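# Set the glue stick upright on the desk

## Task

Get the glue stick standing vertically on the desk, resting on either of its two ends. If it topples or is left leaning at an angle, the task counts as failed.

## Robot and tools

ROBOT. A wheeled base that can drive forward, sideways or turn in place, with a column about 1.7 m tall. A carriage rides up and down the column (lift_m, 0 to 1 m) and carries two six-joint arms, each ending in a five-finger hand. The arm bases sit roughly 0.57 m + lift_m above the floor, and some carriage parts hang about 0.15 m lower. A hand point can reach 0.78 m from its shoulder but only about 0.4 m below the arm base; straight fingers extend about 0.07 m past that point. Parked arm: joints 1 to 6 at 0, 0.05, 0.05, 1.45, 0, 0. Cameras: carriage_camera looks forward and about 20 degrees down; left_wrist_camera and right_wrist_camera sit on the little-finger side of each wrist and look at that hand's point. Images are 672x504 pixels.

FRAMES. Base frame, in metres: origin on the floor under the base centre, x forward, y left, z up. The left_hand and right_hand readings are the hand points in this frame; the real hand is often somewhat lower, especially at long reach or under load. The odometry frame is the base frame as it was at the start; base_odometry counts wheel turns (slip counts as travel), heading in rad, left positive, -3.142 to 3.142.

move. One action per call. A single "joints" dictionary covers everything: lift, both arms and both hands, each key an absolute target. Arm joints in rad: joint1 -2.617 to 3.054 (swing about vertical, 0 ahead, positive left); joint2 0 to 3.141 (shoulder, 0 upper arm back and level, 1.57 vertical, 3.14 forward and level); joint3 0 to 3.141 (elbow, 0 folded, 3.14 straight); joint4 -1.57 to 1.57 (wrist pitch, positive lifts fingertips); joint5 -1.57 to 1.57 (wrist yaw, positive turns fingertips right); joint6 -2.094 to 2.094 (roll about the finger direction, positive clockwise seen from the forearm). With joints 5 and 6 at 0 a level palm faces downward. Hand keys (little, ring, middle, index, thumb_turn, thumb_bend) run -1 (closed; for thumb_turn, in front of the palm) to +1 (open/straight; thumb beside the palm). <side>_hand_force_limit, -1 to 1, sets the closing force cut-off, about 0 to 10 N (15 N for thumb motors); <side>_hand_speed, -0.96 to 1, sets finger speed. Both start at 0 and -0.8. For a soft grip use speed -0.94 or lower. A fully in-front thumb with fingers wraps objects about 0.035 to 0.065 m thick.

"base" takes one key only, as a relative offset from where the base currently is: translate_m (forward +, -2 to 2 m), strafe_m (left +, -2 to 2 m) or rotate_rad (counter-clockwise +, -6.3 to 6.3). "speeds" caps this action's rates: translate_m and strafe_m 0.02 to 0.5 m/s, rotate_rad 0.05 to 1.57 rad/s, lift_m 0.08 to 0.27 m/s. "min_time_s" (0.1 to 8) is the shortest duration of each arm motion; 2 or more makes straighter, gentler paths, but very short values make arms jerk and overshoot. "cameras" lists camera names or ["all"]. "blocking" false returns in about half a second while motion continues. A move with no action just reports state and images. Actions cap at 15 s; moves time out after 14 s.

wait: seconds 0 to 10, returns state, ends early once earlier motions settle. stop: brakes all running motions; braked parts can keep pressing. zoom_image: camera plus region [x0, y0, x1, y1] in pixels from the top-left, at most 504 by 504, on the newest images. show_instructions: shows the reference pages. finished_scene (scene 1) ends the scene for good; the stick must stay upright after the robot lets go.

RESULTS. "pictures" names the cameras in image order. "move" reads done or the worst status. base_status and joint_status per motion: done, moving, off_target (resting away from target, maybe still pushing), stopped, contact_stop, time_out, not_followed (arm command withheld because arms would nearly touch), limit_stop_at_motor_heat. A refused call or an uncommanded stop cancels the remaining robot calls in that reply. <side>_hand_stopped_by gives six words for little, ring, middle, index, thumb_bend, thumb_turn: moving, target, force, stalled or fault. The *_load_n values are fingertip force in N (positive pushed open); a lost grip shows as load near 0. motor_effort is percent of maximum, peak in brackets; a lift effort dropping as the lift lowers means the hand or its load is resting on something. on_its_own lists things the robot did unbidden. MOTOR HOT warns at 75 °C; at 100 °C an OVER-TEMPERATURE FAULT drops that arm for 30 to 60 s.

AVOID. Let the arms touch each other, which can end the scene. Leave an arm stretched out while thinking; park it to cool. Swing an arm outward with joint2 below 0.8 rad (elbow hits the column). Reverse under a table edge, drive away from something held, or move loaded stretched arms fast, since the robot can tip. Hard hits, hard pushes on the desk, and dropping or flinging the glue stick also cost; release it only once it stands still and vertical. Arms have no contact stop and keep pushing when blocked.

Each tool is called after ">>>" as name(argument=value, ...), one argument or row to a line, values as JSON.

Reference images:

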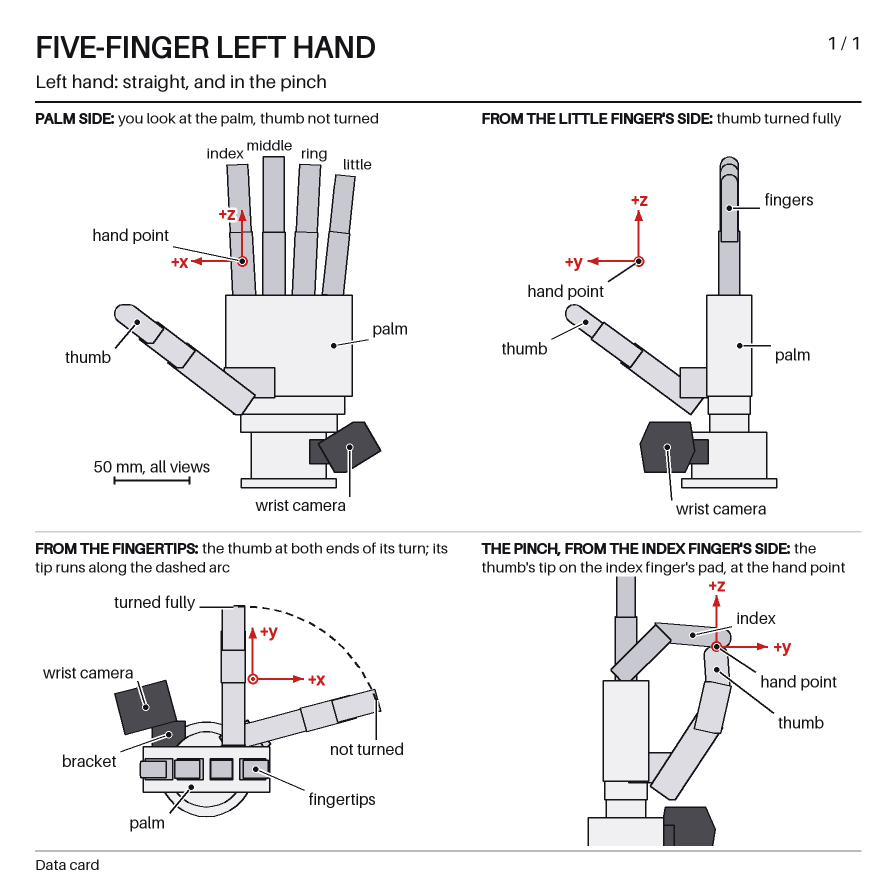

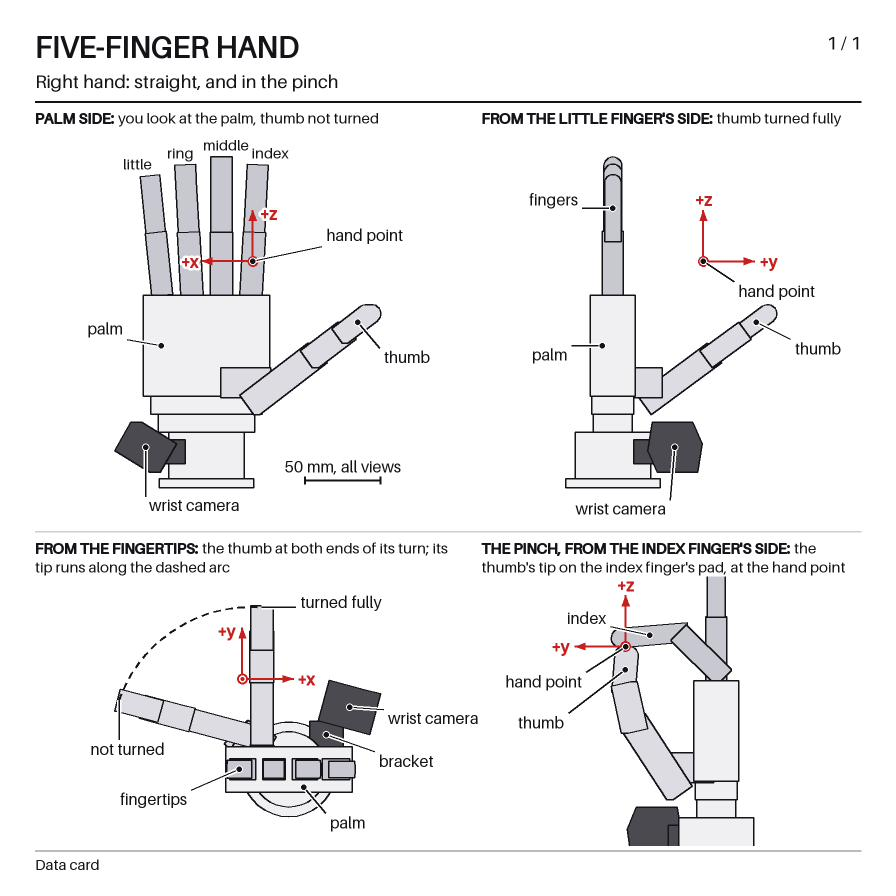

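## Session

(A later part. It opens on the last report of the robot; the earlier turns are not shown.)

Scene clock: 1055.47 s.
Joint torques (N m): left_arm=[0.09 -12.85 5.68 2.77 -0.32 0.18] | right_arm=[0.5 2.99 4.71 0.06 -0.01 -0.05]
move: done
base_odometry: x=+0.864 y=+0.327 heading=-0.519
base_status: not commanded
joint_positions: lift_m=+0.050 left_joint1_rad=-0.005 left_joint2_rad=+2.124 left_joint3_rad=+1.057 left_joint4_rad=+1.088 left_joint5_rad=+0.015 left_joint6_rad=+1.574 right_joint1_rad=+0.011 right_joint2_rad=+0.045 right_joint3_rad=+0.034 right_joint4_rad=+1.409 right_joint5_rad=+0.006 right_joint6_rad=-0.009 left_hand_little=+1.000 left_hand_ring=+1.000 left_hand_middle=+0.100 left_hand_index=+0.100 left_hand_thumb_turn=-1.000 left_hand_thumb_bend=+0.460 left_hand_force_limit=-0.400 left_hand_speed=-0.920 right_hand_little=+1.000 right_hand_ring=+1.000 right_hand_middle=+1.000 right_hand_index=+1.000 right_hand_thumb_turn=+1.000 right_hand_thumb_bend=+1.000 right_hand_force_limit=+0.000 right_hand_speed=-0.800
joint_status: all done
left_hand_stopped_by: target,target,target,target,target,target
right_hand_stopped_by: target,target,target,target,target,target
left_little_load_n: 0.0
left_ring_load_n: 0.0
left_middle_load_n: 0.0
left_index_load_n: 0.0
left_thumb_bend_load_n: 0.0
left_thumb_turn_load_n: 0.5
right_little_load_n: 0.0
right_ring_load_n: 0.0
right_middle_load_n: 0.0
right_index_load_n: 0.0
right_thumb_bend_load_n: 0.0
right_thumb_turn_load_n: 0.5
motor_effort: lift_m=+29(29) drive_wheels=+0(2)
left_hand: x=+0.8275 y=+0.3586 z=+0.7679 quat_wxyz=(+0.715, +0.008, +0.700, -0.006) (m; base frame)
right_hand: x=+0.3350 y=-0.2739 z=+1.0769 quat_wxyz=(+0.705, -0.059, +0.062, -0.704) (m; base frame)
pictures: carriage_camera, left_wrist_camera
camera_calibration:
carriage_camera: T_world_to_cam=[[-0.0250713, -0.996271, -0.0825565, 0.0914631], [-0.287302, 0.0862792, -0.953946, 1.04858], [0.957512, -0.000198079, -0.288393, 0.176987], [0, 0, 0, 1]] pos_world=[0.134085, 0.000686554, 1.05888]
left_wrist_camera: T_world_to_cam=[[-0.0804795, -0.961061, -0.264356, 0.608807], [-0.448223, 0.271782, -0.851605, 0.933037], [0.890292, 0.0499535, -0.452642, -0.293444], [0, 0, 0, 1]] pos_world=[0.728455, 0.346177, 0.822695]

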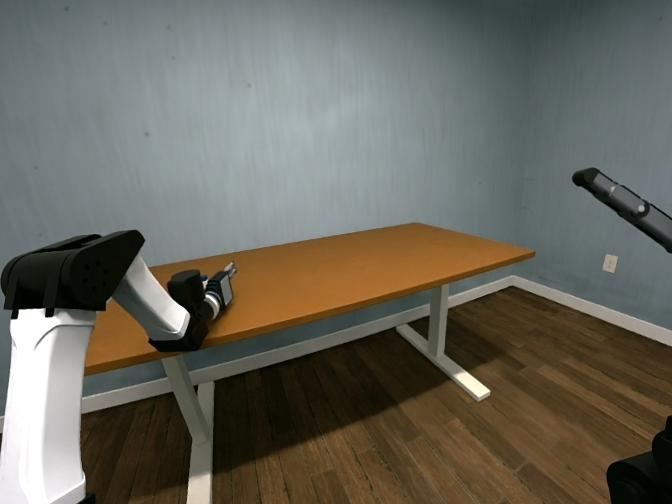

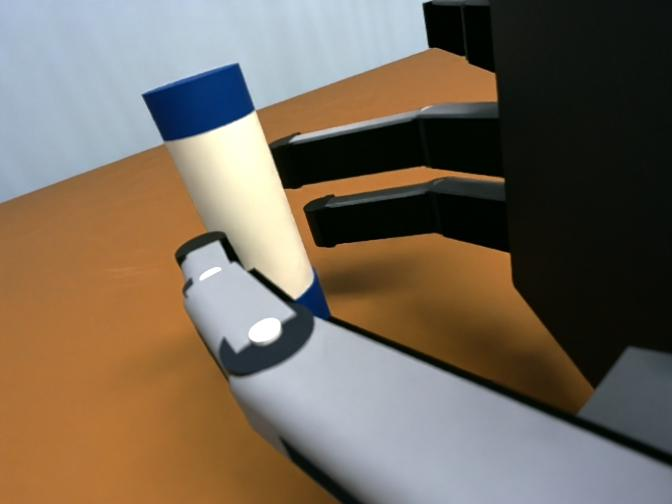

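>>> move(
  joints={"left_hand_index": 0.6, "left_hand_middle": 0.6, "left_hand_thumb_bend": 0.8, "left_hand_speed": -0.85},
  cameras=["left_wrist_camera"],
)

Scene clock: 1063.20 s.
Joint torques (N m): left_arm=[0.08 -12.92 5.89 2.75 -0.31 0.13] | right_arm=[0.46 2.97 4.55 0.11 0.01 -0.06]
move: done
base_odometry: x=+0.864 y=+0.327 heading=-0.519
base_status: not commanded
joint_positions: lift_m=+0.050 left_joint1_rad=-0.005 left_joint2_rad=+2.124 left_joint3_rad=+1.057 left_joint4_rad=+1.088 left_joint5_rad=+0.015 left_joint6_rad=+1.574 right_joint1_rad=+0.011 right_joint2_rad=+0.045 right_joint3_rad=+0.034 right_joint4_rad=+1.409 right_joint5_rad=+0.006 right_joint6_rad=-0.009 left_hand_little=+1.000 left_hand_ring=+1.000 left_hand_middle=+0.600 left_hand_index=+0.600 left_hand_thumb_turn=-1.000 left_hand_thumb_bend=+0.800 left_hand_force_limit=-0.400 left_hand_speed=-0.850 right_hand_little=+1.000 right_hand_ring=+1.000 right_hand_middle=+1.000 right_hand_index=+1.000 right_hand_thumb_turn=+1.000 right_hand_thumb_bend=+1.000 right_hand_force_limit=+0.000 right_hand_speed=-0.800
joint_status: all done
left_hand_stopped_by: target,target,target,target,target,target
right_hand_stopped_by: target,target,target,target,target,target
left_little_load_n: 0.0
left_ring_load_n: 0.0
left_middle_load_n: 0.0
left_index_load_n: 0.0
left_thumb_bend_load_n: 0.0
left_thumb_turn_load_n: 0.0
right_little_load_n: 0.0
right_ring_load_n: 0.0
right_middle_load_n: 0.0
right_index_load_n: 0.0
right_thumb_bend_load_n: 0.0
right_thumb_turn_load_n: 0.0
motor_effort: lift_m=+28(29) drive_wheels=-1(1)
left_hand: x=+0.8275 y=+0.3586 z=+0.7679 quat_wxyz=(+0.715, +0.008, +0.700, -0.006) (m; base frame)
right_hand: x=+0.3350 y=-0.2739 z=+1.0769 quat_wxyz=(+0.705, -0.059, +0.062, -0.704) (m; base frame)
pictures: left_wrist_camera
camera_calibration:
left_wrist_camera: T_world_to_cam=[[-0.0804795, -0.961061, -0.264356, 0.608807], [-0.448223, 0.271782, -0.851605, 0.933037], [0.890292, 0.0499535, -0.452642, -0.293444], [0, 0, 0, 1]] pos_world=[0.728455, 0.346177, 0.822695]

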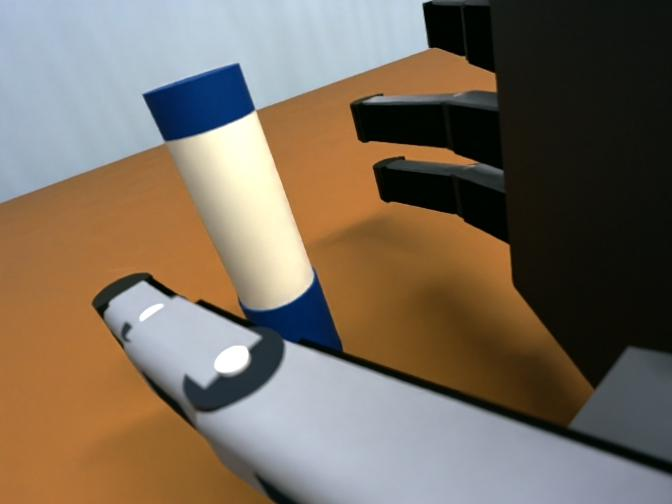

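>>> move(
  joints={"left_hand_index": 1.0, "left_hand_middle": 1.0, "left_hand_thumb_bend": 1.0, "left_hand_speed": -0.6},
)

>>> move(
  joints={"lift_m": 0.2},
  speeds={"lift_m": 0.1},
  cameras=["left_wrist_camera", "carriage_camera"],
)

>>> zoom_image(
  camera="carriage_camera",
  region=[140, 200, 300, 360],
)

Scene clock: 1077.20 s.
Joint torques (N m): left_arm=[0.06 -13.07 6.01 2.75 -0.34 0.15] | right_arm=[0.73 2.95 4.52 0.1 -0.04 -0.01]
move: done
base_odometry: x=+0.864 y=+0.327 heading=-0.519
base_status: not commanded
joint_positions: lift_m=+0.050 left_joint1_rad=-0.005 left_joint2_rad=+2.124 left_joint3_rad=+1.057 left_joint4_rad=+1.088 left_joint5_rad=+0.015 left_joint6_rad=+1.574 right_joint1_rad=+0.011 right_joint2_rad=+0.045 right_joint3_rad=+0.034 right_joint4_rad=+1.409 right_joint5_rad=+0.006 right_joint6_rad=-0.009 left_hand_little=+1.000 left_hand_ring=+1.000 left_hand_middle=+1.000 left_hand_index=+1.000 left_hand_thumb_turn=-1.000 left_hand_thumb_bend=+1.000 left_hand_force_limit=-0.400 left_hand_speed=-0.600 right_hand_little=+1.000 right_hand_ring=+1.000 right_hand_middle=+1.000 right_hand_index=+1.000 right_hand_thumb_turn=+1.000 right_hand_thumb_bend=+1.000 right_hand_force_limit=+0.000 right_hand_speed=-0.800
joint_status: all done
left_hand_stopped_by: target,target,target,target,target,target
right_hand_stopped_by: target,target,target,target,target,target
left_little_load_n: 0.0
left_ring_load_n: 0.0
left_middle_load_n: 0.0
left_index_load_n: 0.0
left_thumb_bend_load_n: 0.0
left_thumb_turn_load_n: 0.0
right_little_load_n: 0.0
right_ring_load_n: 0.0
right_middle_load_n: 0.0
right_index_load_n: 0.0
right_thumb_bend_load_n: 0.0
right_thumb_turn_load_n: 0.0
motor_effort: lift_m=+28(29) drive_wheels=-1(1)
left_hand: x=+0.8275 y=+0.3586 z=+0.7679 quat_wxyz=(+0.715, +0.008, +0.700, -0.006) (m; base frame)
right_hand: x=+0.3350 y=-0.2739 z=+1.0769 quat_wxyz=(+0.705, -0.059, +0.062, -0.704) (m; base frame)
pictures: none

Scene clock: 1079.07 s.
Joint torques (N m): left_arm=[0.18 -12.81 5.85 2.65 -0.33 0.15] | right_arm=[0.44 2.84 4.52 0.14 -0.03 -0.02]
move: done
base_odometry: x=+0.864 y=+0.327 heading=-0.519
base_status: not commanded
joint_positions: lift_m=+0.200 left_joint1_rad=-0.005 left_joint2_rad=+2.122 left_joint3_rad=+1.057 left_joint4_rad=+1.092 left_joint5_rad=+0.015 left_joint6_rad=+1.574 right_joint1_rad=+0.011 right_joint2_rad=+0.045 right_joint3_rad=+0.034 right_joint4_rad=+1.409 right_joint5_rad=+0.006 right_joint6_rad=-0.009 left_hand_little=+1.000 left_hand_ring=+1.000 left_hand_middle=+1.000 left_hand_index=+1.000 left_hand_thumb_turn=-1.000 left_hand_thumb_bend=+1.000 left_hand_force_limit=-0.400 left_hand_speed=-0.600 right_hand_little=+1.000 right_hand_ring=+1.000 right_hand_middle=+1.000 right_hand_index=+1.000 right_hand_thumb_turn=+1.000 right_hand_thumb_bend=+1.000 right_hand_force_limit=+0.000 right_hand_speed=-0.800
joint_status: all done
left_hand_stopped_by: target,target,target,target,target,target
right_hand_stopped_by: target,target,target,target,target,target
left_little_load_n: 0.0
left_ring_load_n: 0.0
left_middle_load_n: 0.0
left_index_load_n: 0.0
left_thumb_bend_load_n: 0.0
left_thumb_turn_load_n: 0.0
right_little_load_n: 0.0
right_ring_load_n: 0.0
right_middle_load_n: 0.0
right_index_load_n: 0.0
right_thumb_bend_load_n: 0.0
right_thumb_turn_load_n: 0.0
motor_effort: lift_m=+27(33) drive_wheels=-2(2)
left_hand: x=+0.8275 y=+0.3586 z=+0.9200 quat_wxyz=(+0.717, +0.008, +0.697, -0.006) (m; base frame)
right_hand: x=+0.3350 y=-0.2739 z=+1.2266 quat_wxyz=(+0.705, -0.059, +0.062, -0.704) (m; base frame)
pictures: carriage_camera, left_wrist_camera
camera_calibration:
carriage_camera: T_world_to_cam=[[-0.0250713, -0.996271, -0.0825565, 0.103814], [-0.287302, 0.0862792, -0.953946, 1.19129], [0.957512, -0.000198079, -0.288393, 0.22013], [0, 0, 0, 1]] pos_world=[0.134085, 0.000686554, 1.20848]
left_wrist_camera: T_world_to_cam=[[-0.0786644, -0.961061, -0.264902, 0.648018], [-0.442373, 0.271782, -0.854658, 1.06055], [0.893374, 0.0499542, -0.446527, -0.232829], [0, 0, 0, 1]] pos_world=[0.72814, 0.346177, 0.974106]

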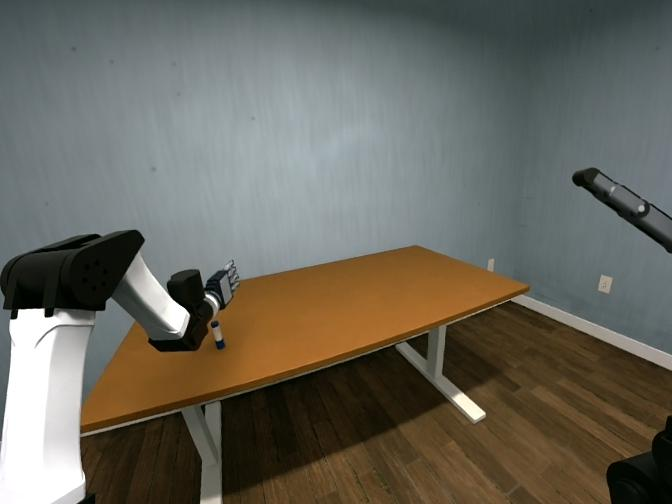

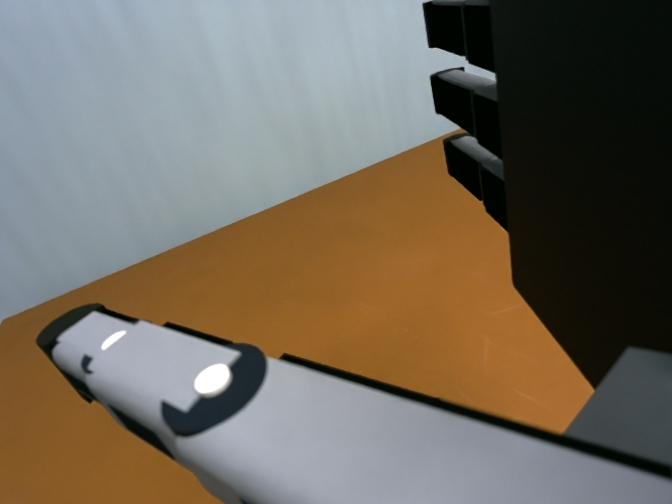

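Scaled by 3.150 from the camera's 672x504 image, which has a finer 960x720 frame.

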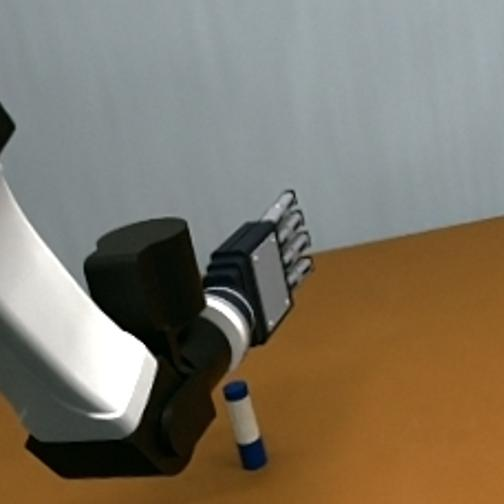

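>>> finished_scene(
)

The scene is finished: the task was done.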